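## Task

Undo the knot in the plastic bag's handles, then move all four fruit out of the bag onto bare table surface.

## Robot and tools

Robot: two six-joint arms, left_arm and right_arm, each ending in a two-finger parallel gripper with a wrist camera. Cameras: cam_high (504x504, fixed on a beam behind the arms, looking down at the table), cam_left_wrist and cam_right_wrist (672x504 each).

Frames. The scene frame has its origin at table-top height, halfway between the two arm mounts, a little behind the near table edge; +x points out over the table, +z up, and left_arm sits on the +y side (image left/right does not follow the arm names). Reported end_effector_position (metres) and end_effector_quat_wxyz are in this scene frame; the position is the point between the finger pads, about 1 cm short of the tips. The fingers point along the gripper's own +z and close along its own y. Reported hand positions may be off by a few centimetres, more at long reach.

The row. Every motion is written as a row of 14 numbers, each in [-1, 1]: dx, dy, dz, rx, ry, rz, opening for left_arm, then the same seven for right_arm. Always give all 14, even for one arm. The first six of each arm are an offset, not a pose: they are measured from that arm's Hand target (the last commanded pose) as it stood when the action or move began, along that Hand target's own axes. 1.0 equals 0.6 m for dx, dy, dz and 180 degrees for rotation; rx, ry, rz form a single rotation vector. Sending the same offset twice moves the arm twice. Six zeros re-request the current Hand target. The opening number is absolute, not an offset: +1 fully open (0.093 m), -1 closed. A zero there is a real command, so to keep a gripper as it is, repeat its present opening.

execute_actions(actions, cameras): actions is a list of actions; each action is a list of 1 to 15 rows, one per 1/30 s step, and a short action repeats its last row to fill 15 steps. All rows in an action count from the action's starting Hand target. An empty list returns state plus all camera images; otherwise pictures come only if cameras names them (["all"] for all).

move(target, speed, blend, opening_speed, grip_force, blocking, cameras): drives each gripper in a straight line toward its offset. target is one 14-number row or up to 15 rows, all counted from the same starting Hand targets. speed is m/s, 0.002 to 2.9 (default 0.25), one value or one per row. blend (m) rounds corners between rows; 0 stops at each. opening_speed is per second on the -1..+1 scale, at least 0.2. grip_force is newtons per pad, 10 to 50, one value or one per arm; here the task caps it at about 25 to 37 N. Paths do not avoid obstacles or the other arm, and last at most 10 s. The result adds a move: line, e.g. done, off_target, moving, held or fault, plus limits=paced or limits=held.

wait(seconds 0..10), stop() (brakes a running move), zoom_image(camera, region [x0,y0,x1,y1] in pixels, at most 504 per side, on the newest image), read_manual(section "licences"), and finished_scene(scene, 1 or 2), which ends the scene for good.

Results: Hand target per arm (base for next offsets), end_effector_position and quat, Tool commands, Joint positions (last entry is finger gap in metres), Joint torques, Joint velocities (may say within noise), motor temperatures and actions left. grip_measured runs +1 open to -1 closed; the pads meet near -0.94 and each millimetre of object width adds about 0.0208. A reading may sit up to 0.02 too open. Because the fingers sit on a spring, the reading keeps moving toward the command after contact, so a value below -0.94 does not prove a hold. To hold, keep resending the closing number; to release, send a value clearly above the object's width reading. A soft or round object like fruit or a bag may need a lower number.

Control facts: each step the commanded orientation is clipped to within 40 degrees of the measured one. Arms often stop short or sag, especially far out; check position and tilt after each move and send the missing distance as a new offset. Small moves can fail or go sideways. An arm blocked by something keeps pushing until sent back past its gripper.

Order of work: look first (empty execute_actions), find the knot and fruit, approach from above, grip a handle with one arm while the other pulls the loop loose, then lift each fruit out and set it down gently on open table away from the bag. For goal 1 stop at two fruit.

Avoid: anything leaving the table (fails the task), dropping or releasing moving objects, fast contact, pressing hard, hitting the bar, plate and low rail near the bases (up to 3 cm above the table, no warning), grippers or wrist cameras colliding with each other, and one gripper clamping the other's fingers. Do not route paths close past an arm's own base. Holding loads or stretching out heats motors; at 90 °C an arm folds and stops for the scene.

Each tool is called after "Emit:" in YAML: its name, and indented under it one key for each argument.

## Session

Emit:
execute_actions:
  actions: []

Emit:
zoom_image:
  camera: "cam_high"
  region: [150, 130, 330, 310]

Scene clock: 0.00 s.
left_arm: end_effector_position=(+0.3915, +0.3722, +0.0398) grip_measured=+1.000 end_effector_quat_wxyz=(+0.492, -0.066, +0.868, -0.003) | right_arm: end_effector_position=(+0.3641, -0.3100, +0.0522) grip_measured=+1.000 end_effector_quat_wxyz=(+0.546, +0.056, +0.833, -0.071)
Joint positions: left_arm=[0.031 1.511 0.418 0.585 0.016 -0.082 0.093] | right_arm=[0.023 1.559 0.32 0.824 0.196 0.015 0.093]
Joint velocities: within noise
Joint torques (N m): no reading
Motor temperatures (°C): left_arm=[26 36 40 35 25 26 30] | right_arm=[25 35 35 37 27 24 27]
Heat: left arm: 40 °C; right arm: 37 °C.
Hand target: left_arm +0.3977, +0.3744, +0.0527; +0.509, -0.067, +0.858, -0.001 | right_arm +0.3682, -0.3083, +0.0601; +0.556, +0.055, +0.827, -0.069
Tool commands: left_gripper/opening=+1.0 right_gripper/opening=+1.0
camera_calibration:
cam_left_wrist: T_world_to_cam=[[0.123832, -0.990176, 0.064936, 0.320214], [-0.831131, -0.139247, -0.538361, 0.432869], [0.542114, 0.0126958, -0.840209, -0.101376], [0, 0, 0, 1]] pos_world=[0.375075, 0.378631, 0.127069]
cam_right_wrist: T_world_to_cam=[[-0.156533, -0.985758, 0.0614703, -0.253951], [-0.743963, 0.076744, -0.663799, 0.366901], [0.649628, -0.149638, -0.74538, -0.156027], [0, 0, 0, 1]] pos_world=[0.334569, -0.301839, 0.14286]

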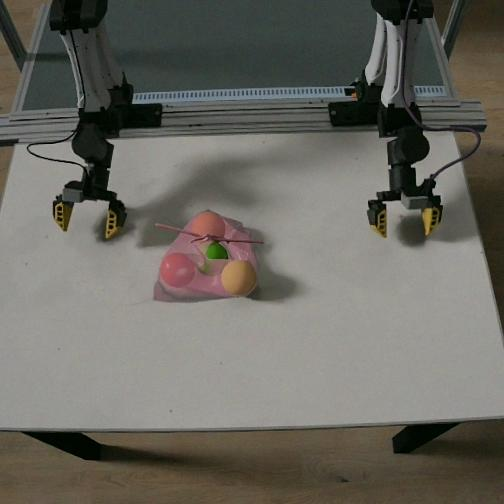

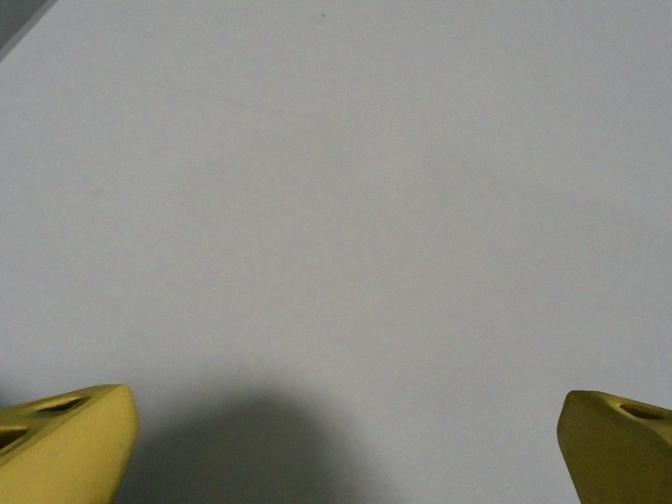

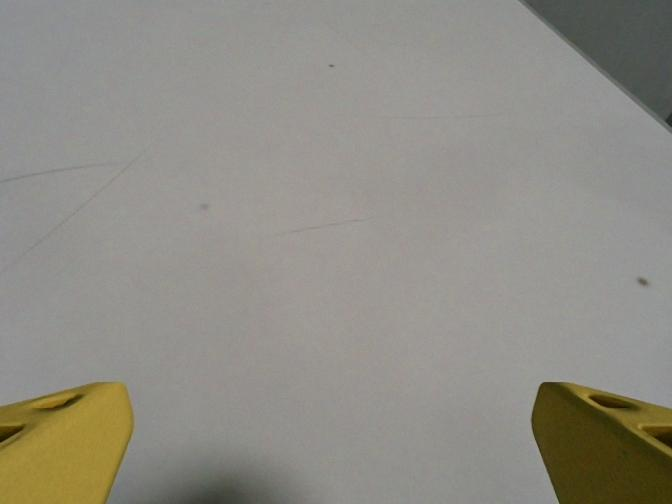

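Scaled by 2.800 from the camera's 504x504 image, which has a finer 720x720 frame.

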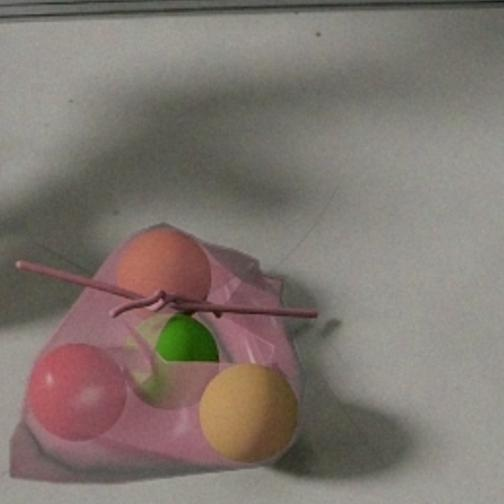

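Emit:
move:
  target:
    - [0,0,0,0,0,0,1,-0.216,-0.012,-0.087,0,0,0,0]
    - [0,0,0,0,0,0,1,-0.24,0.49,-0.1,-0.3337,0.26,-0.4709,-0.6]
  blend: [0.05,0]
  cameras: ["cam_high","cam_right_wrist"]

Emit:
zoom_image:
  camera: "cam_right_wrist"
  region: [150, 150, 502, 502]

Scene clock: 7.47 s.
left_arm: end_effector_position=(+0.3915, +0.3722, +0.0398) grip_measured=+1.000 end_effector_quat_wxyz=(+0.492, -0.066, +0.868, -0.003) | right_arm: end_effector_position=(+0.4205, -0.0142, +0.2032) grip_measured=-0.598 end_effector_quat_wxyz=(-0.192, +0.686, -0.700, +0.045)
Joint positions: left_arm=[0.031 1.511 0.418 0.585 0.016 -0.082 0.093] | right_arm=[0.572 2.353 2.707 -1.535 0.011 -0.989 0.017]
Joint torques (N m): left_arm=[-0.39 -6.54 6.2 2.19 0.1 -0.06] | right_arm=[0.2 -8.12 6.27 0.97 -0.15 0.01]
Heat: left arm: 41 °C; right arm: 37 °C.
Hand target: left_arm +0.3977, +0.3744, +0.0527; +0.509, -0.067, +0.858, -0.001 | right_arm +0.4169, -0.0105, +0.2005; +0.001, +0.708, -0.707, +0.000
Off the commanded pose: left_arm 0.014 m, 2 deg | right_arm 0.006 m, 23 deg.
joint sent to its limit (right arm) — joint 4 (wrist pitch), lower limit. The joint targets are off in position and orientation.
move: off_target (left_arm, right_arm); target 2's new opening was sent with right_arm's hand 0.006 m and 23 deg from that target
camera_calibration:
cam_right_wrist: T_world_to_cam=[[0.947057, -0.0428214, 0.318198, -0.465705], [-0.113528, -0.971705, 0.207127, 0.0294552], [0.300325, -0.232286, -0.925121, 0.146346], [0, 0, 0, 1]] pos_world=[0.400442, 0.0426736, 0.277473]
Images, in order (width x height): cam_high 504x504, cam_right_wrist 672x504.

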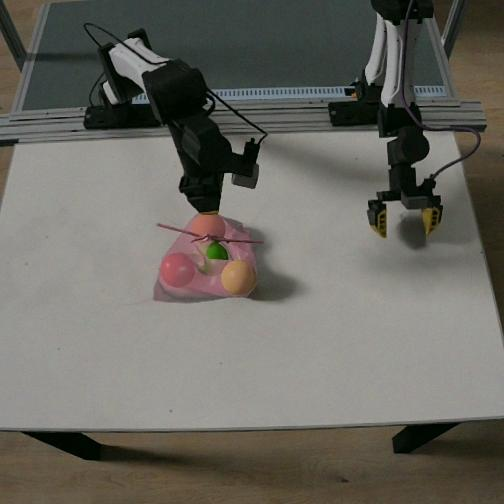

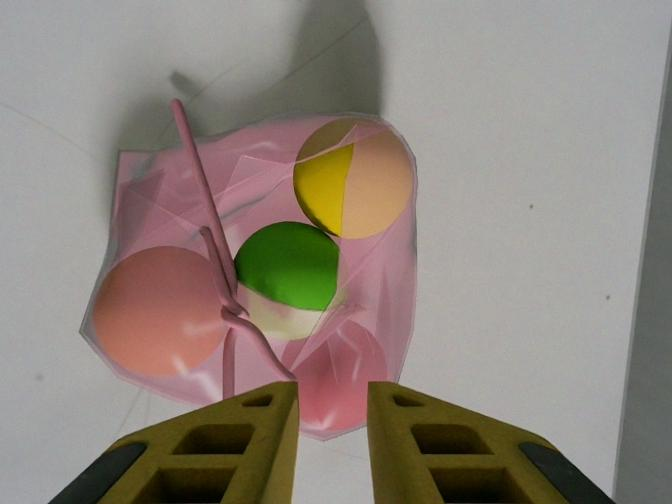

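Scaled by 1.432 from the camera's 672x504 image, which has a finer 960x720 frame.

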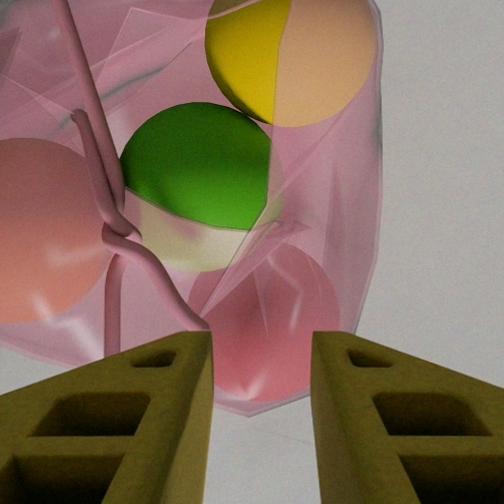

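Emit:
move:
  target: [0,0,0,0,0,0,1,0.058,-0.005,0.117,0,0,0,-0.6]
  cameras: ["cam_right_wrist"]

Emit:
zoom_image:
  camera: "cam_right_wrist"
  region: [200, 200, 452, 452]

Scene clock: 9.20 s.
left_arm: end_effector_position=(+0.3915, +0.3722, +0.0398) grip_measured=+1.000 end_effector_quat_wxyz=(+0.492, -0.066, +0.868, -0.003) | right_arm: end_effector_position=(+0.4249, -0.0452, +0.1393) grip_measured=-0.598 end_effector_quat_wxyz=(-0.099, +0.698, -0.708, +0.031)
Joint positions: left_arm=[0.031 1.511 0.418 0.585 0.016 -0.082 0.093] | right_arm=[0.514 2.402 2.57 -1.538 0.011 -1.052 0.017]
Joint torques (N m): left_arm=[-0.38 -6.57 6.19 2.2 0.13 -0.1] | right_arm=[-0.13 -8.77 4.38 0.57 -0.16 0.03]
Heat: left arm: 41 °C; right arm: 37 °C.
Hand target: left_arm +0.3977, +0.3744, +0.0527; +0.509, -0.067, +0.858, -0.001 | right_arm +0.4199, -0.0453, +0.1303; +0.000, +0.708, -0.707, +0.000
Off the commanded pose: left_arm 0.014 m, 2 deg | right_arm 0.010 m, 12 deg.
joint sent to its limit (right arm) — joint 4 (wrist pitch), lower limit. The joint targets are off in position and orientation.
move: off_target (left_arm, right_arm)
camera_calibration:
cam_right_wrist: T_world_to_cam=[[0.984966, -0.012213, 0.172313, -0.445246], [-0.0692528, -0.941749, 0.32911, -0.0214147], [0.158256, -0.336096, -0.928437, 0.134847], [0, 0, 0, 1]] pos_world=[0.415729, 0.0197165, 0.208967]
Images, in order (width x height): cam_right_wrist 672x504.

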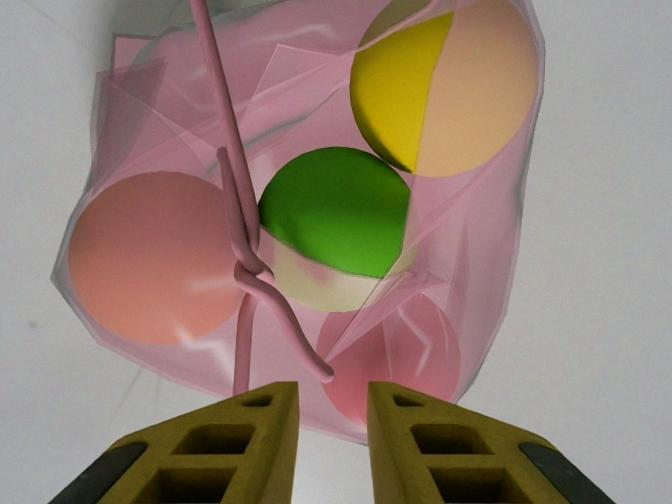

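Scaled by 2.000 from the camera's 672x504 image, which has a finer 960x720 frame.

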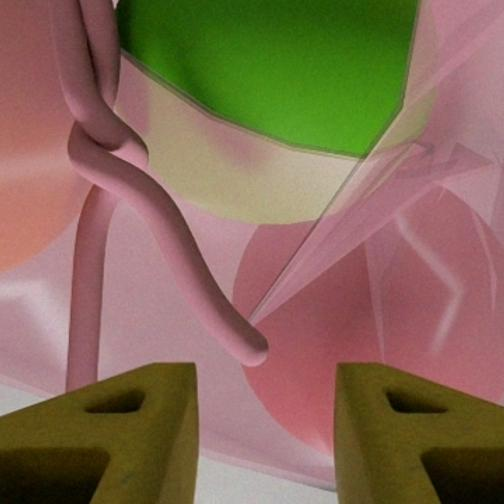

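Emit:
move:
  target: [0,0,0,0,0,0,1,0.003,0.003,0.056,0,0,0,-0.6]
  speed: 0.1
  cameras: ["cam_right_wrist"]

Emit:
zoom_image:
  camera: "cam_right_wrist"
  region: [200, 200, 452, 452]

Scene clock: 10.87 s.
left_arm: end_effector_position=(+0.3915, +0.3722, +0.0398) grip_measured=+1.000 end_effector_quat_wxyz=(+0.492, -0.066, +0.868, -0.003) | right_arm: end_effector_position=(+0.4231, -0.0461, +0.1068) grip_measured=-0.598 end_effector_quat_wxyz=(-0.061, +0.701, -0.710, +0.020)
Joint positions: left_arm=[0.031 1.511 0.418 0.585 0.016 -0.082 0.093] | right_arm=[0.514 2.458 2.547 -1.539 0.011 -1.054 0.017]
Joint torques (N m): left_arm=[-0.44 -6.43 6.12 2.21 0.12 -0.07] | right_arm=[-0.34 -9.01 4.14 0.4 -0.2 0]
Heat: left arm: 41 °C; right arm: 37 °C.
Hand target: left_arm +0.3977, +0.3744, +0.0527; +0.509, -0.067, +0.858, -0.001 | right_arm +0.4181, -0.0471, +0.0967; +0.000, +0.708, -0.707, +0.000
Off the commanded pose: left_arm 0.014 m, 2 deg | right_arm 0.011 m, 7 deg.
joint sent to its limit (right arm) — joint 4 (wrist pitch), lower limit. The joint targets are off in position and orientation.
move: off_target (left_arm, right_arm)
camera_calibration:
cam_right_wrist: T_world_to_cam=[[0.994529, -0.00467567, 0.104359, -0.434198], [-0.0430913, -0.928406, 0.36906, -0.0262902], [0.0951616, -0.371538, -0.923528, 0.129185], [0, 0, 0, 1]] pos_world=[0.418396, 0.021559, 0.174321]
Images, in order (width x height): cam_right_wrist 672x504.

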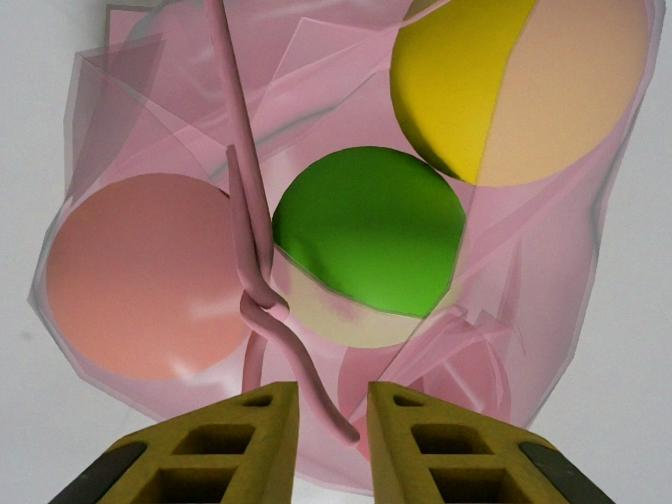

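Scaled by 2.000 from the camera's 672x504 image, which has a finer 960x720 frame.

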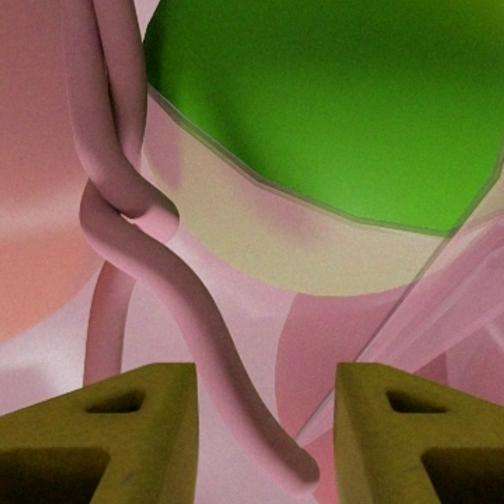

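Emit:
move:
  target:
    - [0,0,0,0,0,0,1,0.003,0,0.037,0,0,0,-0.6]
    - [0,0,0,0,0,0,1,0.003,0,0.037,0,0,0,-1]
  speed: 0.1
  cameras: ["cam_right_wrist"]

Emit:
zoom_image:
  camera: "cam_right_wrist"
  region: [200, 250, 452, 502]

Scene clock: 12.93 s.
left_arm: end_effector_position=(+0.3915, +0.3722, +0.0398) grip_measured=+1.000 end_effector_quat_wxyz=(+0.492, -0.066, +0.868, -0.003) | right_arm: end_effector_position=(+0.4228, -0.0461, +0.0843) grip_measured=-0.976 end_effector_quat_wxyz=(-0.038, +0.704, -0.709, +0.014)
Joint positions: left_arm=[0.031 1.511 0.418 0.585 0.016 -0.082 0.093] | right_arm=[0.514 2.505 2.547 -1.54 0.011 -1.058 0]
Joint torques (N m): left_arm=[-0.46 -6.45 6.34 2.2 0.12 -0.07] | right_arm=[-0.58 -9.21 4.16 0.31 -0.14 0.01]
Heat: left arm: 41 °C; right arm: 37 °C.
Hand target: left_arm +0.3977, +0.3744, +0.0527; +0.509, -0.067, +0.858, -0.001 | right_arm +0.4181, -0.0489, +0.0745; +0.000, +0.708, -0.707, +0.000
Off the commanded pose: left_arm 0.014 m, 2 deg | right_arm 0.011 m, 5 deg.
joint sent to its limit (right arm) — joint 4 (wrist pitch), lower limit. The joint targets are off in position, not in orientation.
move: off_target (left_arm, right_arm); target 2's new opening was sent with right_arm's hand 0.011 m and 5 deg from that target
camera_calibration:
cam_right_wrist: T_world_to_cam=[[0.998072, 0.000971195, 0.0620619, -0.429273], [-0.0235182, -0.919407, 0.392604, -0.0278984], [0.0574414, -0.393307, -0.917611, 0.122856], [0, 0, 0, 1]] pos_world=[0.420732, 0.023087, 0.150329]
Images, in order (width x height): cam_right_wrist 672x504.

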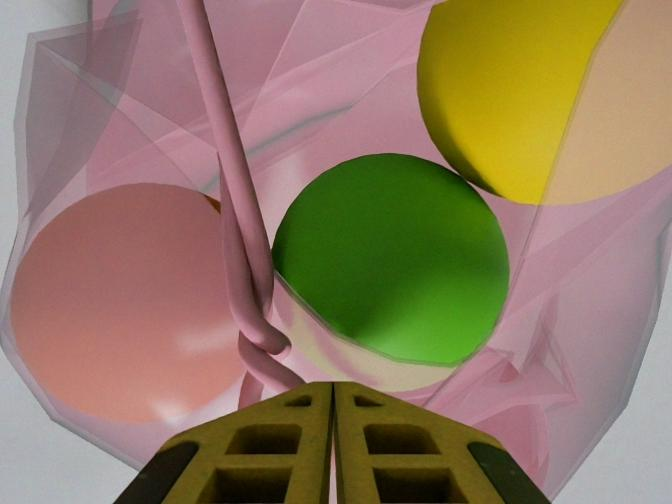

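Scaled by 2.000 from the camera's 672x504 image, which has a finer 960x720 frame.

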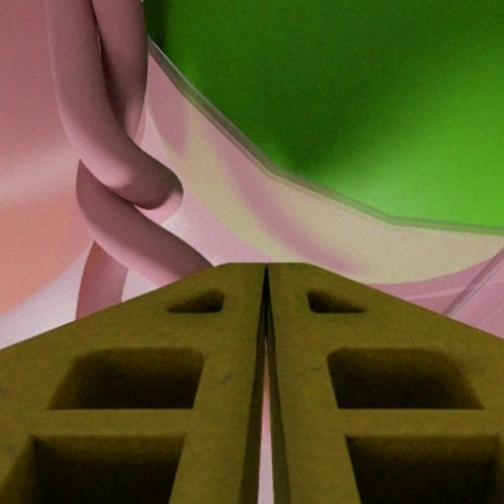

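Emit:
move:
  target:
    - [0,0,0,0,0,0,1,0,0,-0.03,0,0,0,-0.9]
    - [0,0,0,0,0,0,1,0,0,-0.03,0,0,0,-0.5]
  speed: 0.1
  cameras: ["cam_right_wrist"]

Emit:
zoom_image:
  camera: "cam_right_wrist"
  region: [200, 250, 452, 502]

Scene clock: 15.83 s.
left_arm: end_effector_position=(+0.3915, +0.3722, +0.0398) grip_measured=+1.000 end_effector_quat_wxyz=(+0.492, -0.066, +0.868, -0.003) | right_arm: end_effector_position=(+0.4228, -0.0461, +0.0843) grip_measured=-0.503 end_effector_quat_wxyz=(-0.038, +0.704, -0.709, +0.014)
Joint positions: left_arm=[0.031 1.511 0.418 0.585 0.016 -0.082 0.093] | right_arm=[0.514 2.505 2.547 -1.54 0.011 -1.058 0.021]
Joint torques (N m): left_arm=[-0.53 -6.52 6.22 2.2 0.11 -0.1] | right_arm=[-0.79 -12.21 4.15 0.3 -0.2 0.04]
Heat: left arm: 42 °C; right arm: 37 °C.
Hand target: left_arm +0.3977, +0.3744, +0.0527; +0.509, -0.067, +0.858, -0.001 | right_arm +0.4181, -0.0489, +0.0925; +0.000, +0.708, -0.707, +0.000
Off the commanded pose: left_arm 0.014 m, 2 deg | right_arm 0.010 m, 5 deg.
joint sent to its limit (right arm) — joint 4 (wrist pitch), lower limit. The joint targets are off in position and orientation.
move: off_target (left_arm, right_arm); target 2's new opening was sent with right_arm's hand 0.010 m and 5 deg from that target
camera_calibration:
cam_right_wrist: T_world_to_cam=[[0.998072, 0.000971195, 0.0620619, -0.429273], [-0.0235182, -0.919407, 0.392604, -0.0278984], [0.0574414, -0.393307, -0.917611, 0.122856], [0, 0, 0, 1]] pos_world=[0.420732, 0.023087, 0.150329]
Images, in order (width x height): cam_right_wrist 672x504.

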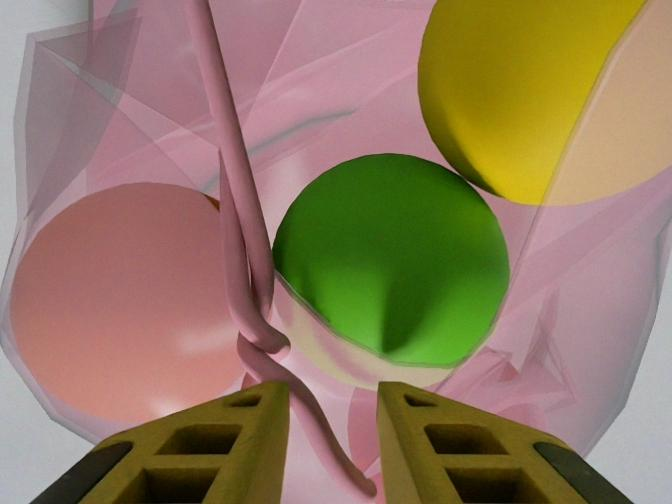

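Scaled by 2.000 from the camera's 672x504 image, which has a finer 960x720 frame.

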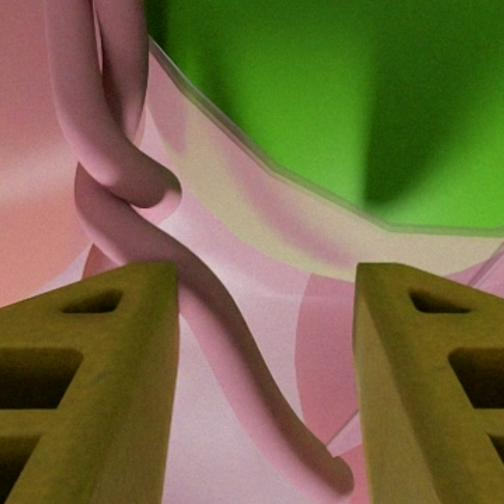

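Emit:
move:
  target:
    - [0,0,0,0,0,0,1,0,0,0.054,0,0,0,-0.5]
    - [0,0,0,0,0,0,1,0,0,0.054,0,0,0,-1]
  speed: 0.1
  cameras: ["cam_right_wrist"]

Emit:
zoom_image:
  camera: "cam_right_wrist"
  region: [200, 250, 452, 502]

Scene clock: 17.90 s.
left_arm: end_effector_position=(+0.3915, +0.3722, +0.0398) grip_measured=+1.000 end_effector_quat_wxyz=(+0.492, -0.066, +0.868, -0.003) | right_arm: end_effector_position=(+0.4213, -0.0486, +0.0733) grip_measured=-0.976 end_effector_quat_wxyz=(-0.022, +0.703, -0.711, +0.010)
Joint positions: left_arm=[0.031 1.511 0.418 0.585 0.016 -0.082 0.093] | right_arm=[0.511 2.528 2.547 -1.549 0.011 -1.058 0]
Joint torques (N m): left_arm=[-0.47 -6.42 6.22 2.18 0.15 -0.07] | right_arm=[-0.44 -8.57 4.56 0.35 -0.17 0.05]
Heat: left arm: 42 °C; right arm: 37 °C.
Hand target: left_arm +0.3977, +0.3744, +0.0527; +0.509, -0.067, +0.858, -0.001 | right_arm +0.4181, -0.0489, +0.0601; +0.000, +0.708, -0.707, +0.000
Off the commanded pose: left_arm 0.014 m, 2 deg | right_arm 0.014 m, 3 deg.
joint sent to its limit (right arm) — joint 4 (wrist pitch), lower limit. The joint targets are off in position, not in orientation.
move: off_target (left_arm, right_arm); target 2's new opening was sent with right_arm's hand 0.014 m and 3 deg from that target
camera_calibration:
cam_right_wrist: T_world_to_cam=[[0.999414, -0.00079736, 0.0342265, -0.425727], [-0.0146742, -0.913216, 0.407212, -0.0304428], [0.0309315, -0.407476, -0.912692, 0.122055], [0, 0, 0, 1]] pos_world=[0.421255, 0.0215944, 0.138367]
Images, in order (width x height): cam_right_wrist 672x504.

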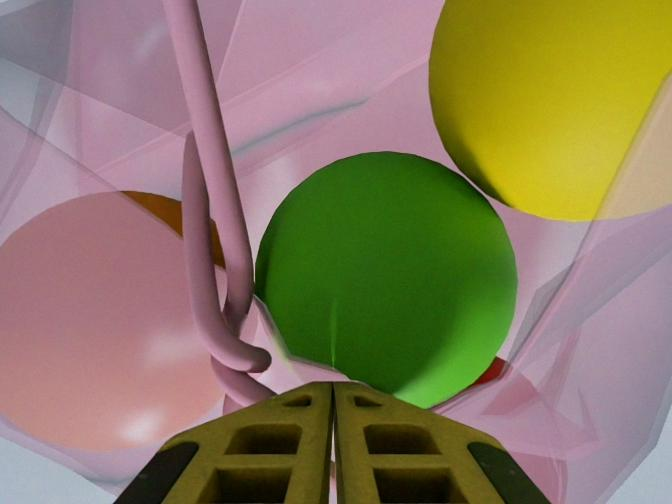

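Scaled by 2.000 from the camera's 672x504 image, which has a finer 960x720 frame.

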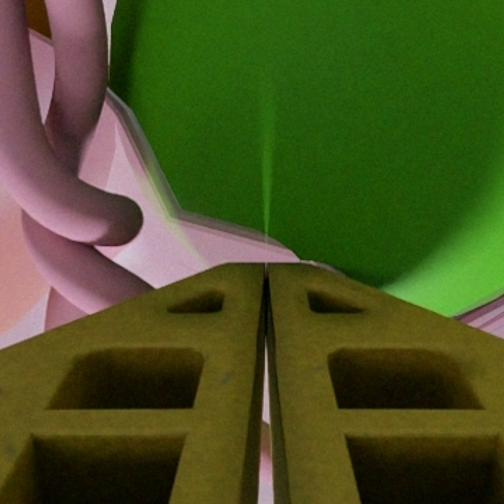

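Emit:
move:
  target: [0,0,0,0,0,0,1,0,0,0,0,0,0,-0.5]
  cameras: ["cam_right_wrist"]

Emit:
zoom_image:
  camera: "cam_right_wrist"
  region: [200, 250, 452, 502]

Scene clock: 18.80 s.
left_arm: end_effector_position=(+0.3915, +0.3722, +0.0398) grip_measured=+1.000 end_effector_quat_wxyz=(+0.492, -0.066, +0.868, -0.003) | right_arm: end_effector_position=(+0.4209, -0.0488, +0.0733) grip_measured=-0.503 end_effector_quat_wxyz=(-0.021, +0.703, -0.711, +0.009)
Joint positions: left_arm=[0.031 1.511 0.418 0.585 0.016 -0.082 0.093] | right_arm=[0.511 2.528 2.547 -1.55 0.011 -1.058 0.021]
Joint torques (N m): left_arm=[-0.44 -6.42 5.98 2.19 0.11 -0.1] | right_arm=[-0.31 -8.57 4.46 0.36 -0.15 0.02]
Heat: left arm: 42 °C; right arm: 37 °C.
Hand target: left_arm +0.3977, +0.3744, +0.0527; +0.509, -0.067, +0.858, -0.001 | right_arm +0.4180, -0.0489, +0.0601; +0.000, +0.708, -0.707, +0.000
Off the commanded pose: left_arm 0.014 m, 2 deg | right_arm 0.014 m, 3 deg.
joint sent to its limit (right arm) — joint 4 (wrist pitch), lower limit. The joint targets are off in position, not in orientation.
move: off_target (left_arm, right_arm)
camera_calibration:
cam_right_wrist: T_world_to_cam=[[0.999458, -0.000804211, 0.0329249, -0.425263], [-0.0141695, -0.91295, 0.407825, -0.0307991], [0.0297308, -0.40807, -0.912466, 0.122417], [0, 0, 0, 1]] pos_world=[0.420956, 0.0214948, 0.138264]
Images, in order (width x height): cam_right_wrist 672x504.

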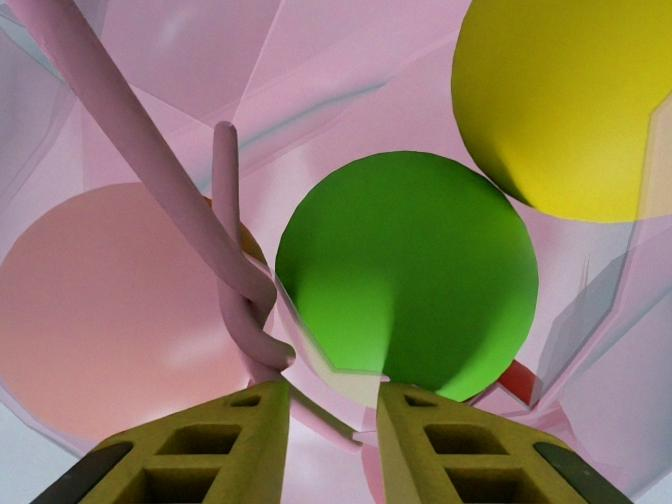

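Scaled by 2.000 from the camera's 672x504 image, which has a finer 960x720 frame.

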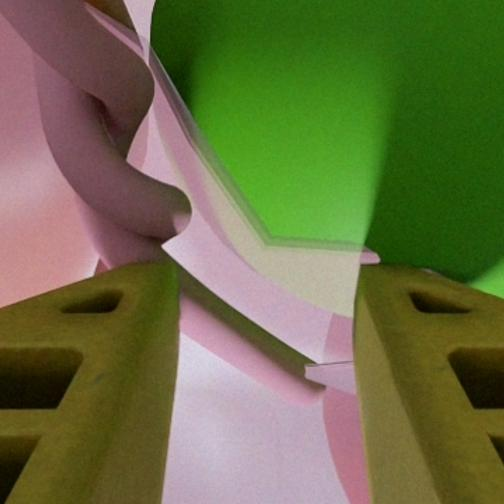

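Emit:
move:
  target:
    - [0,0,0,0,0,0,1,0,0,-0.13,0,0,0,-0.5]
    - [0,0,0,0,0,0,1,0,0,-0.13,0,0,0.667,-0.5]
  speed: 0.4
  cameras: ["cam_high","cam_right_wrist"]

Emit:
zoom_image:
  camera: "cam_right_wrist"
  region: [200, 200, 452, 452]

Scene clock: 23.53 s.
left_arm: end_effector_position=(+0.3915, +0.3722, +0.0398) grip_measured=+1.000 end_effector_quat_wxyz=(+0.492, -0.066, +0.868, -0.003) | right_arm: end_effector_position=(+0.4219, -0.0503, +0.1159) grip_measured=-0.503 end_effector_quat_wxyz=(+0.058, +0.251, +0.966, +0.038)
Joint positions: left_arm=[0.031 1.511 0.418 0.585 0.016 -0.082 0.093] | right_arm=[0.514 2.438 2.547 -1.55 0.03 1.011 0.021]
Joint torques (N m): left_arm=[-0.36 -6.45 6.19 2.2 0.14 -0.1] | right_arm=[-0.43 -13.74 4.86 0.55 -0.2 0.23]
Motor temperatures (°C): left_arm=[25 38 42 40 25 26 29] | right_arm=[25 39 36 36 27 24 26]
Heat: left arm: 42 °C; right arm: 39 °C.
Hand target: left_arm +0.3977, +0.3744, +0.0527; +0.509, -0.067, +0.858, -0.001 | right_arm +0.4181, -0.0489, +0.1381; -0.001, +0.259, +0.966, +0.000
Off the commanded pose: left_arm 0.014 m, 2 deg | right_arm 0.023 m, 8 deg.
joint sent to its limit (right arm) — joint 4 (wrist pitch), lower limit. The joint targets are off in position and orientation.
move: off_target (left_arm, right_arm)
camera_calibration:
cam_right_wrist: T_world_to_cam=[[-0.469697, -0.875612, -0.112643, 0.164987], [-0.847903, 0.411896, 0.333769, 0.377414], [-0.245855, 0.252281, -0.9359, 0.312846], [0, 0, 0, 1]] pos_world=[0.474419, -0.089915, 0.185408]
Images, in order (width x height): cam_high 504x504, cam_right_wrist 672x504.

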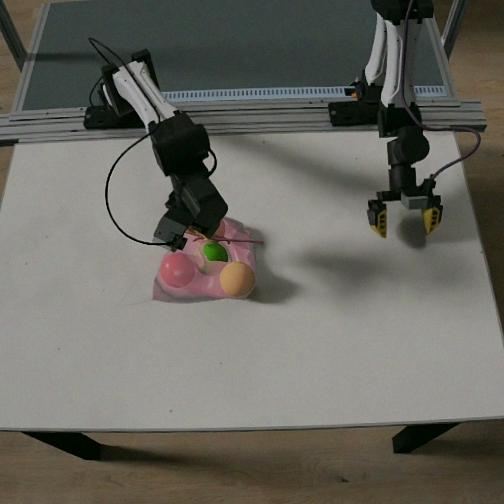

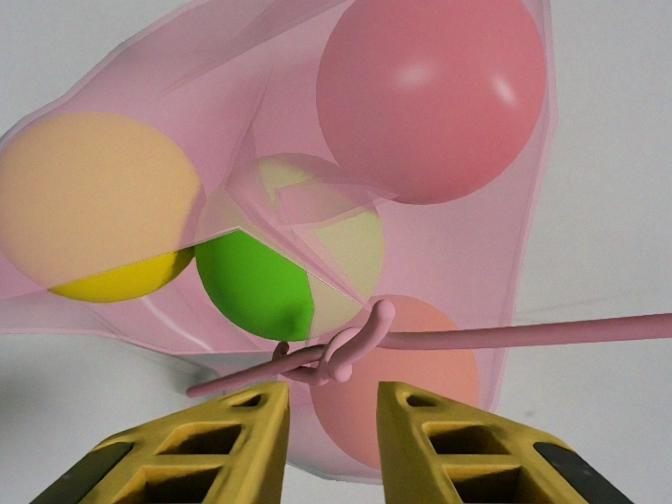

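Scaled by 2.000 from the camera's 672x504 image, which has a finer 960x720 frame.

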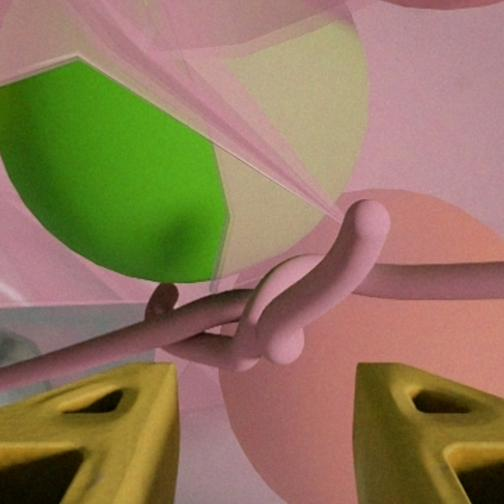

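Emit:
move:
  target:
    - [0,0,0,0,0,0,1,-0.0207,0.0092,0.02,0,0,0,-0.5]
    - [0,0,0,0,0,0,1,-0.0207,0.0092,0.0735,0,0,0,-0.5]
  speed: 0.1
  cameras: ["cam_right_wrist"]

Emit:
zoom_image:
  camera: "cam_right_wrist"
  region: [200, 250, 452, 502]

Scene clock: 26.43 s.
left_arm: end_effector_position=(+0.3915, +0.3722, +0.0398) grip_measured=+1.000 end_effector_quat_wxyz=(+0.492, -0.066, +0.868, -0.003) | right_arm: end_effector_position=(+0.4318, -0.0538, +0.0979) grip_measured=-0.503 end_effector_quat_wxyz=(+0.050, +0.259, +0.964, +0.032)
Joint positions: left_arm=[0.031 1.511 0.418 0.585 0.016 -0.082 0.093] | right_arm=[0.497 2.499 2.589 -1.55 0.027 1.011 0.021]
Joint torques (N m): left_arm=[-0.43 -6.41 6.19 2.18 0.12 -0.05] | right_arm=[-0.47 -9.16 6.2 0.49 -0.19 0.09]
Heat: left arm: 42 °C; right arm: 39 °C.
Hand target: left_arm +0.3977, +0.3744, +0.0527; +0.509, -0.067, +0.858, -0.001 | right_arm +0.4316, -0.0504, +0.0940; -0.001, +0.259, +0.966, +0.000
Off the commanded pose: left_arm 0.014 m, 2 deg | right_arm 0.005 m, 7 deg.
joint sent to its limit (right arm) — joint 4 (wrist pitch), lower limit. The joint targets are off in position and orientation.
move: off_target (left_arm, right_arm)
camera_calibration:
cam_right_wrist: T_world_to_cam=[[-0.486015, -0.868536, -0.0971289, 0.17043], [-0.834598, 0.428281, 0.346441, 0.387221], [-0.259298, 0.249439, -0.93303, 0.304631], [0, 0, 0, 1]] pos_world=[0.484996, -0.0938014, 0.166634]
Images, in order (width x height): cam_right_wrist 672x504.

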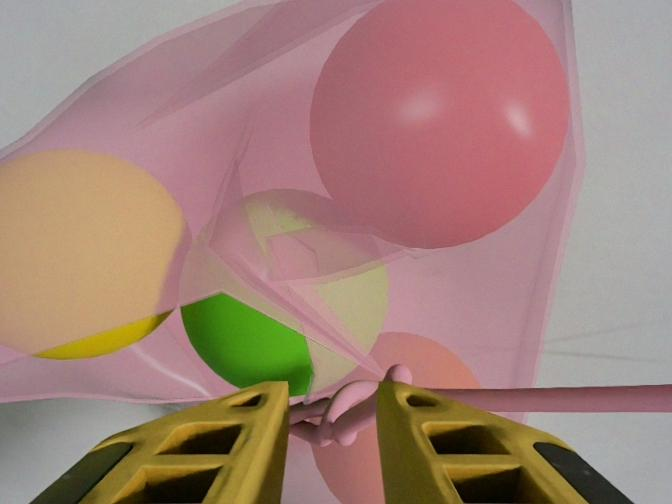

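Scaled by 2.000 from the camera's 672x504 image, which has a finer 960x720 frame.

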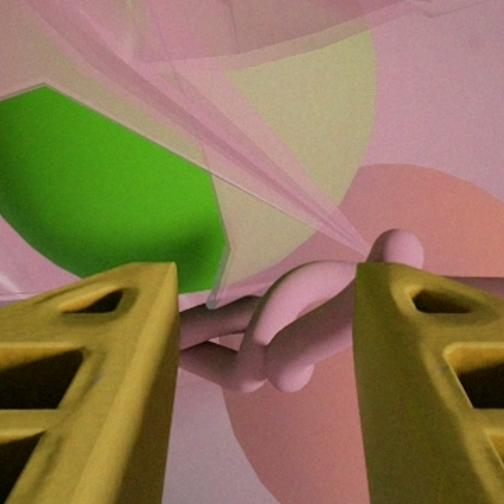

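Emit:
move:
  target:
    - [0,0,0,0,0,0,1,0,0,-0.04,0,0,0,-0.5]
    - [0,0,0,0,0,0,1,-0.005,0.0145,-0.04,0,0,0,-0.5]
    - [0,0,0,0,0,0,1,-0.005,0.0145,0.005,0,0,0,-0.5]
  speed: 0.1
  cameras: ["cam_right_wrist"]

Emit:
zoom_image:
  camera: "cam_right_wrist"
  region: [200, 250, 452, 502]

Scene clock: 29.93 s.
left_arm: end_effector_position=(+0.3915, +0.3722, +0.0398) grip_measured=+1.000 end_effector_quat_wxyz=(+0.492, -0.066, +0.868, -0.003) | right_arm: end_effector_position=(+0.4394, -0.0498, +0.0942) grip_measured=-0.503 end_effector_quat_wxyz=(+0.056, +0.259, +0.964, +0.038)
Joint positions: left_arm=[0.031 1.511 0.418 0.585 0.016 -0.082 0.093] | right_arm=[0.497 2.537 2.644 -1.55 0.027 1.011 0.021]
Joint torques (N m): left_arm=[-0.4 -6.48 6.2 2.19 0.12 -0.1] | right_arm=[-0.02 -9.21 6.31 0.53 -0.23 0.15]
Heat: left arm: 43 °C; right arm: 40 °C.
Hand target: left_arm +0.3977, +0.3744, +0.0527; +0.509, -0.067, +0.858, -0.001 | right_arm +0.4385, -0.0443, +0.0910; -0.001, +0.259, +0.966, +0.000
Off the commanded pose: left_arm 0.014 m, 2 deg | right_arm 0.006 m, 8 deg.
joint sent to its limit (right arm) — joint 4 (wrist pitch), lower limit. The joint targets are off in position and orientation.
move: off_target (left_arm, right_arm)
camera_calibration:
cam_right_wrist: T_world_to_cam=[[-0.484614, -0.86762, -0.111291, 0.178028], [-0.839626, 0.425706, 0.337347, 0.39595], [-0.245312, 0.256926, -0.934779, 0.296614], [0, 0, 0, 1]] pos_world=[0.491488, -0.0903054, 0.163509]
Images, in order (width x height): cam_right_wrist 672x504.

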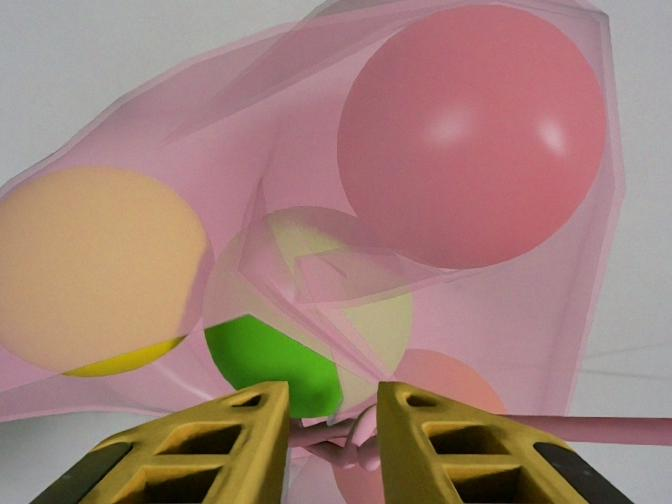

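Scaled by 2.000 from the camera's 672x504 image, which has a finer 960x720 frame.

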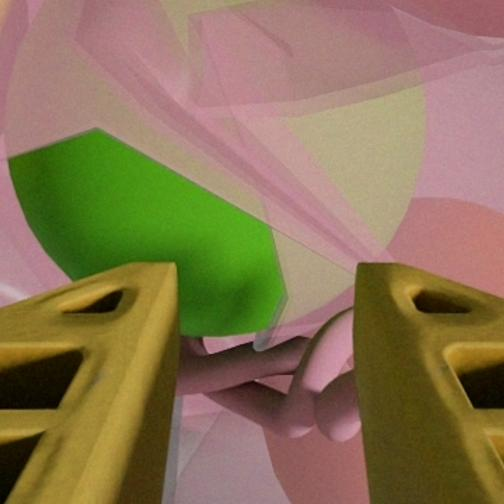

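Emit:
move:
  target:
    - [0,0,0,0,0,0,1,0,0,-0.05,0,0,0,-0.5]
    - [0,0,0,0,0,0,1,-0.004,-0.026,-0.05,0,0,0,-0.5]
  speed: 0.1
  cameras: ["cam_right_wrist"]

Emit:
zoom_image:
  camera: "cam_right_wrist"
  region: [200, 250, 452, 502]

Scene clock: 32.60 s.
left_arm: end_effector_position=(+0.3915, +0.3722, +0.0398) grip_measured=+1.000 end_effector_quat_wxyz=(+0.492, -0.066, +0.868, -0.003) | right_arm: end_effector_position=(+0.4377, -0.0602, +0.0924) grip_measured=-0.503 end_effector_quat_wxyz=(+0.049, +0.263, +0.963, +0.030)
Joint positions: left_arm=[0.031 1.511 0.418 0.585 0.016 -0.082 0.093] | right_arm=[0.48 2.519 2.604 -1.55 0.027 1.004 0.021]
Joint torques (N m): left_arm=[-0.47 -6.38 6.08 2.2 0.11 -0.07] | right_arm=[-0.31 -15.45 4.31 0.51 -0.2 0.01]
Heat: left arm: 43 °C; right arm: 41 °C.
Hand target: left_arm +0.3977, +0.3744, +0.0527; +0.509, -0.067, +0.858, -0.001 | right_arm +0.4329, -0.0591, +0.1210; -0.001, +0.259, +0.966, +0.000
Off the commanded pose: left_arm 0.014 m, 2 deg | right_arm 0.029 m, 7 deg.
joint sent to its limit (right arm) — joint 4 (wrist pitch), lower limit. The joint targets are off in position and orientation.
move: off_target (left_arm, right_arm)
camera_calibration:
cam_right_wrist: T_world_to_cam=[[-0.494801, -0.864049, -0.0926922, 0.171029], [-0.829016, 0.437352, 0.348505, 0.394612], [-0.260586, 0.249284, -0.932713, 0.303216], [0, 0, 0, 1]] pos_world=[0.490779, -0.100394, 0.161142]
Images, in order (width x height): cam_right_wrist 672x504.

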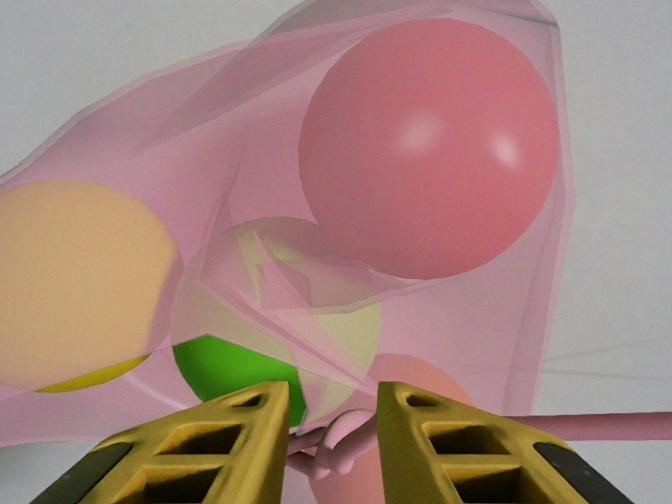

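Scaled by 2.000 from the camera's 672x504 image, which has a finer 960x720 frame.

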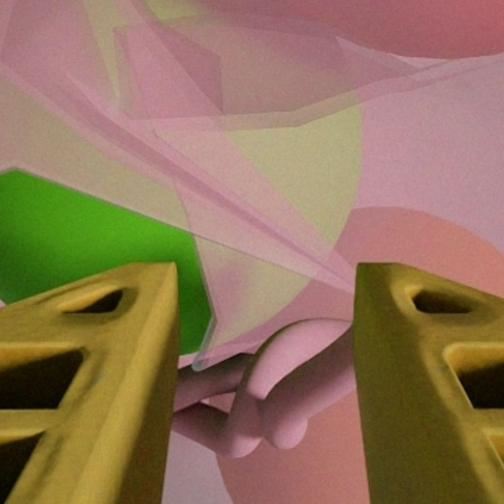

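Emit:
move:
  target: [0,0,0,0,0,0,1,0,-0.012,-0.04,0,0,0,-0.4]
  speed: 0.15
  cameras: ["cam_right_wrist"]

Emit:
zoom_image:
  camera: "cam_right_wrist"
  region: [200, 250, 452, 502]

Scene clock: 36.97 s.
left_arm: end_effector_position=(+0.3915, +0.3722, +0.0398) grip_measured=+1.000 end_effector_quat_wxyz=(+0.492, -0.066, +0.868, -0.003) | right_arm: end_effector_position=(+0.4353, -0.0659, +0.1197) grip_measured=-0.403 end_effector_quat_wxyz=(+0.066, +0.263, +0.961, +0.045)
Joint positions: left_arm=[0.031 1.511 0.418 0.585 0.016 -0.082 0.093] | right_arm=[0.472 2.447 2.578 -1.55 0.027 0.996 0.026]
Joint torques (N m): left_arm=[-0.36 -6.37 6.16 2.2 0.1 -0.1] | right_arm=[-0.5 -14.76 4.03 0.61 -0.23 0.01]
Motor temperatures (°C): left_arm=[25 38 43 41 25 26 29] | right_arm=[25 45 36 36 27 24 26]
Heat: left arm: 43 °C; right arm: 45 °C.
Hand target: left_arm +0.3977, +0.3744, +0.0527; +0.509, -0.067, +0.858, -0.001 | right_arm +0.4293, -0.0653, +0.1450; -0.001, +0.259, +0.966, +0.000
Off the commanded pose: left_arm 0.014 m, 2 deg | right_arm 0.026 m, 9 deg.
joint sent to its limit (right arm) — joint 4 (wrist pitch), lower limit. The joint targets are off in position and orientation.
move: off_target (left_arm, right_arm)
camera_calibration:
cam_right_wrist: T_world_to_cam=[[-0.490141, -0.861877, -0.130116, 0.169981], [-0.842911, 0.430663, 0.322536, 0.394286], [-0.22195, 0.267764, -0.937572, 0.314462], [0, 0, 0, 1]] pos_world=[0.485458, -0.107504, 0.189777]
Images, in order (width x height): cam_right_wrist 672x504.

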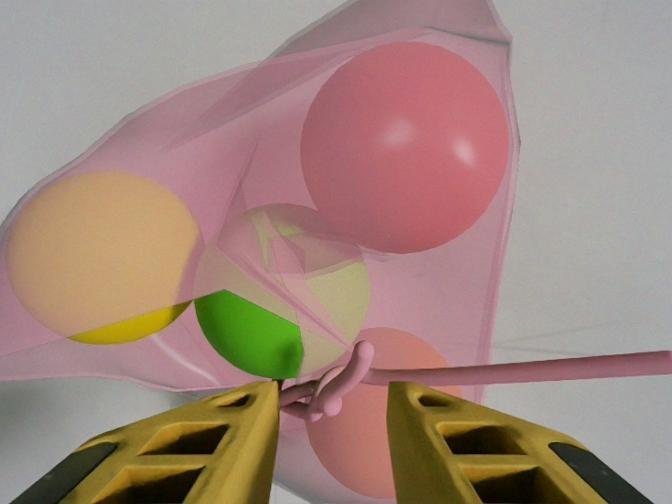

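Scaled by 2.000 from the camera's 672x504 image, which has a finer 960x720 frame.

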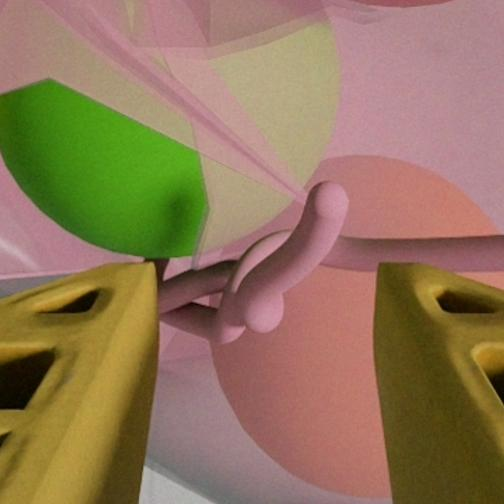

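Emit:
move:
  target: [0,0,0,0,0,0,1,0.007,0.0055,0.098,0,0,0,-0.4]
  speed: 0.12
  cameras: ["cam_right_wrist"]

Emit:
zoom_image:
  camera: "cam_right_wrist"
  region: [200, 250, 452, 502]

Scene clock: 38.63 s.
left_arm: end_effector_position=(+0.3915, +0.3722, +0.0398) grip_measured=+1.000 end_effector_quat_wxyz=(+0.492, -0.066, +0.868, -0.003) | right_arm: end_effector_position=(+0.4333, -0.0667, +0.0949) grip_measured=-0.403 end_effector_quat_wxyz=(+0.044, +0.263, +0.963, +0.025)
Joint positions: left_arm=[0.031 1.511 0.418 0.585 0.016 -0.082 0.093] | right_arm=[0.472 2.49 2.561 -1.55 0.027 0.996 0.026]
Joint torques (N m): left_arm=[-0.4 -6.45 6.24 2.18 0.1 -0.08] | right_arm=[0.72 -9.2 4.27 0.5 -0.22 0.15]
Heat: left arm: 43 °C; right arm: 45 °C.
Hand target: left_arm +0.3977, +0.3744, +0.0527; +0.509, -0.067, +0.858, -0.001 | right_arm +0.4272, -0.0603, +0.0862; -0.001, +0.259, +0.966, +0.000
Off the commanded pose: left_arm 0.014 m, 2 deg | right_arm 0.012 m, 6 deg.
joint sent to its limit (right arm) — joint 4 (wrist pitch), lower limit. The joint targets are off in position and orientation.
move: off_target (left_arm, right_arm)
camera_calibration:
cam_right_wrist: T_world_to_cam=[[-0.495563, -0.864819, -0.0806512, 0.162632], [-0.824895, 0.439535, 0.355468, 0.390722], [-0.271966, 0.242686, -0.931202, 0.310283], [0, 0, 0, 1]] pos_world=[0.487286, -0.10639, 0.163164]
Images, in order (width x height): cam_right_wrist 672x504.

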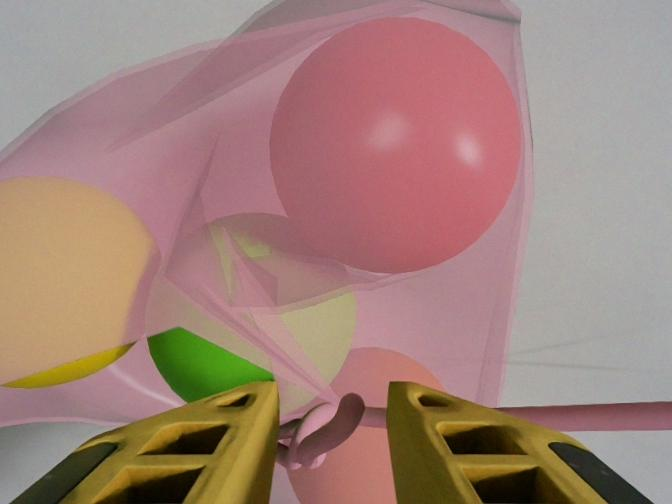

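Scaled by 2.000 from the camera's 672x504 image, which has a finer 960x720 frame.

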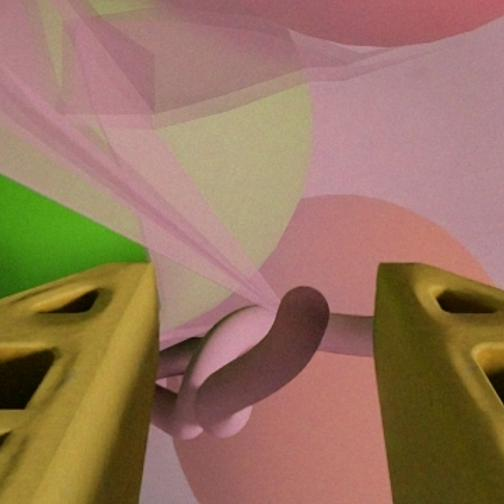

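Emit:
move:
  target:
    - [0,0,0,0,0,0,1,0,0,0.022,0,0,0,-0.4]
    - [0,0,0,0,0,0,1,0,0,0.022,0,0,0,-1]
  speed: 0.1
  cameras: ["cam_right_wrist"]

Emit:
zoom_image:
  camera: "cam_right_wrist"
  region: [200, 250, 452, 502]

Scene clock: 40.57 s.
left_arm: end_effector_position=(+0.3915, +0.3722, +0.0398) grip_measured=+1.000 end_effector_quat_wxyz=(+0.492, -0.066, +0.868, -0.003) | right_arm: end_effector_position=(+0.4331, -0.0667, +0.0825) grip_measured=-0.947 end_effector_quat_wxyz=(+0.034, +0.263, +0.964, +0.016)
Joint positions: left_arm=[0.031 1.511 0.418 0.585 0.016 -0.082 0.093] | right_arm=[0.472 2.516 2.561 -1.55 0.027 0.996 0]
Joint torques (N m): left_arm=[-0.36 -6.42 6.09 2.17 0.11 -0.08] | right_arm=[0.5 -9.21 4.48 0.42 -0.21 0.12]
Heat: left arm: 43 °C; right arm: 45 °C.
Hand target: left_arm +0.3977, +0.3744, +0.0527; +0.509, -0.067, +0.858, -0.001 | right_arm +0.4272, -0.0603, +0.0730; -0.001, +0.259, +0.966, +0.000
Off the commanded pose: left_arm 0.014 m, 2 deg | right_arm 0.013 m, 4 deg.
joint sent to its limit (right arm) — joint 4 (wrist pitch), lower limit. The joint targets are off in position, not in orientation.
move: off_target (left_arm, right_arm); target 2's new opening was sent with right_arm's hand 0.013 m and 4 deg from that target
camera_calibration:
cam_right_wrist: T_world_to_cam=[[-0.497066, -0.865705, -0.0589951, 0.160231], [-0.816509, 0.443642, 0.369452, 0.390377], [-0.293664, 0.231812, -0.927375, 0.307183], [0, 0, 0, 1]] pos_world=[0.4886, -0.105684, 0.150101]
Images, in order (width x height): cam_right_wrist 672x504.

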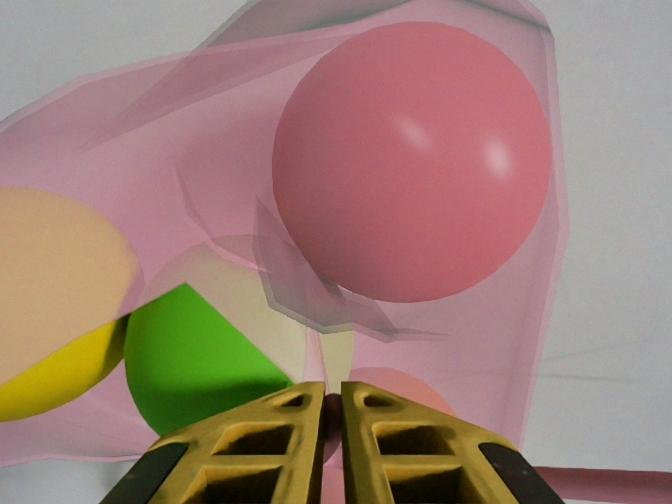

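Scaled by 2.000 from the camera's 672x504 image, which has a finer 960x720 frame.

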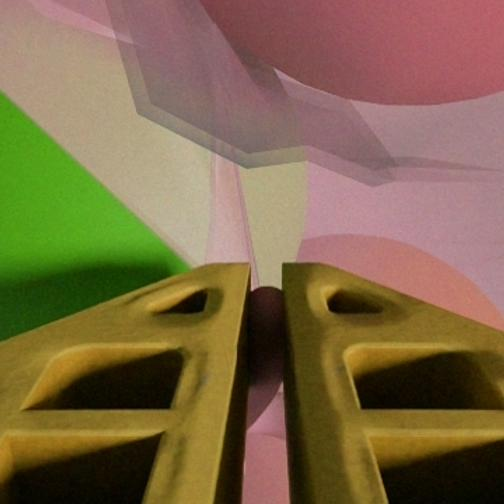

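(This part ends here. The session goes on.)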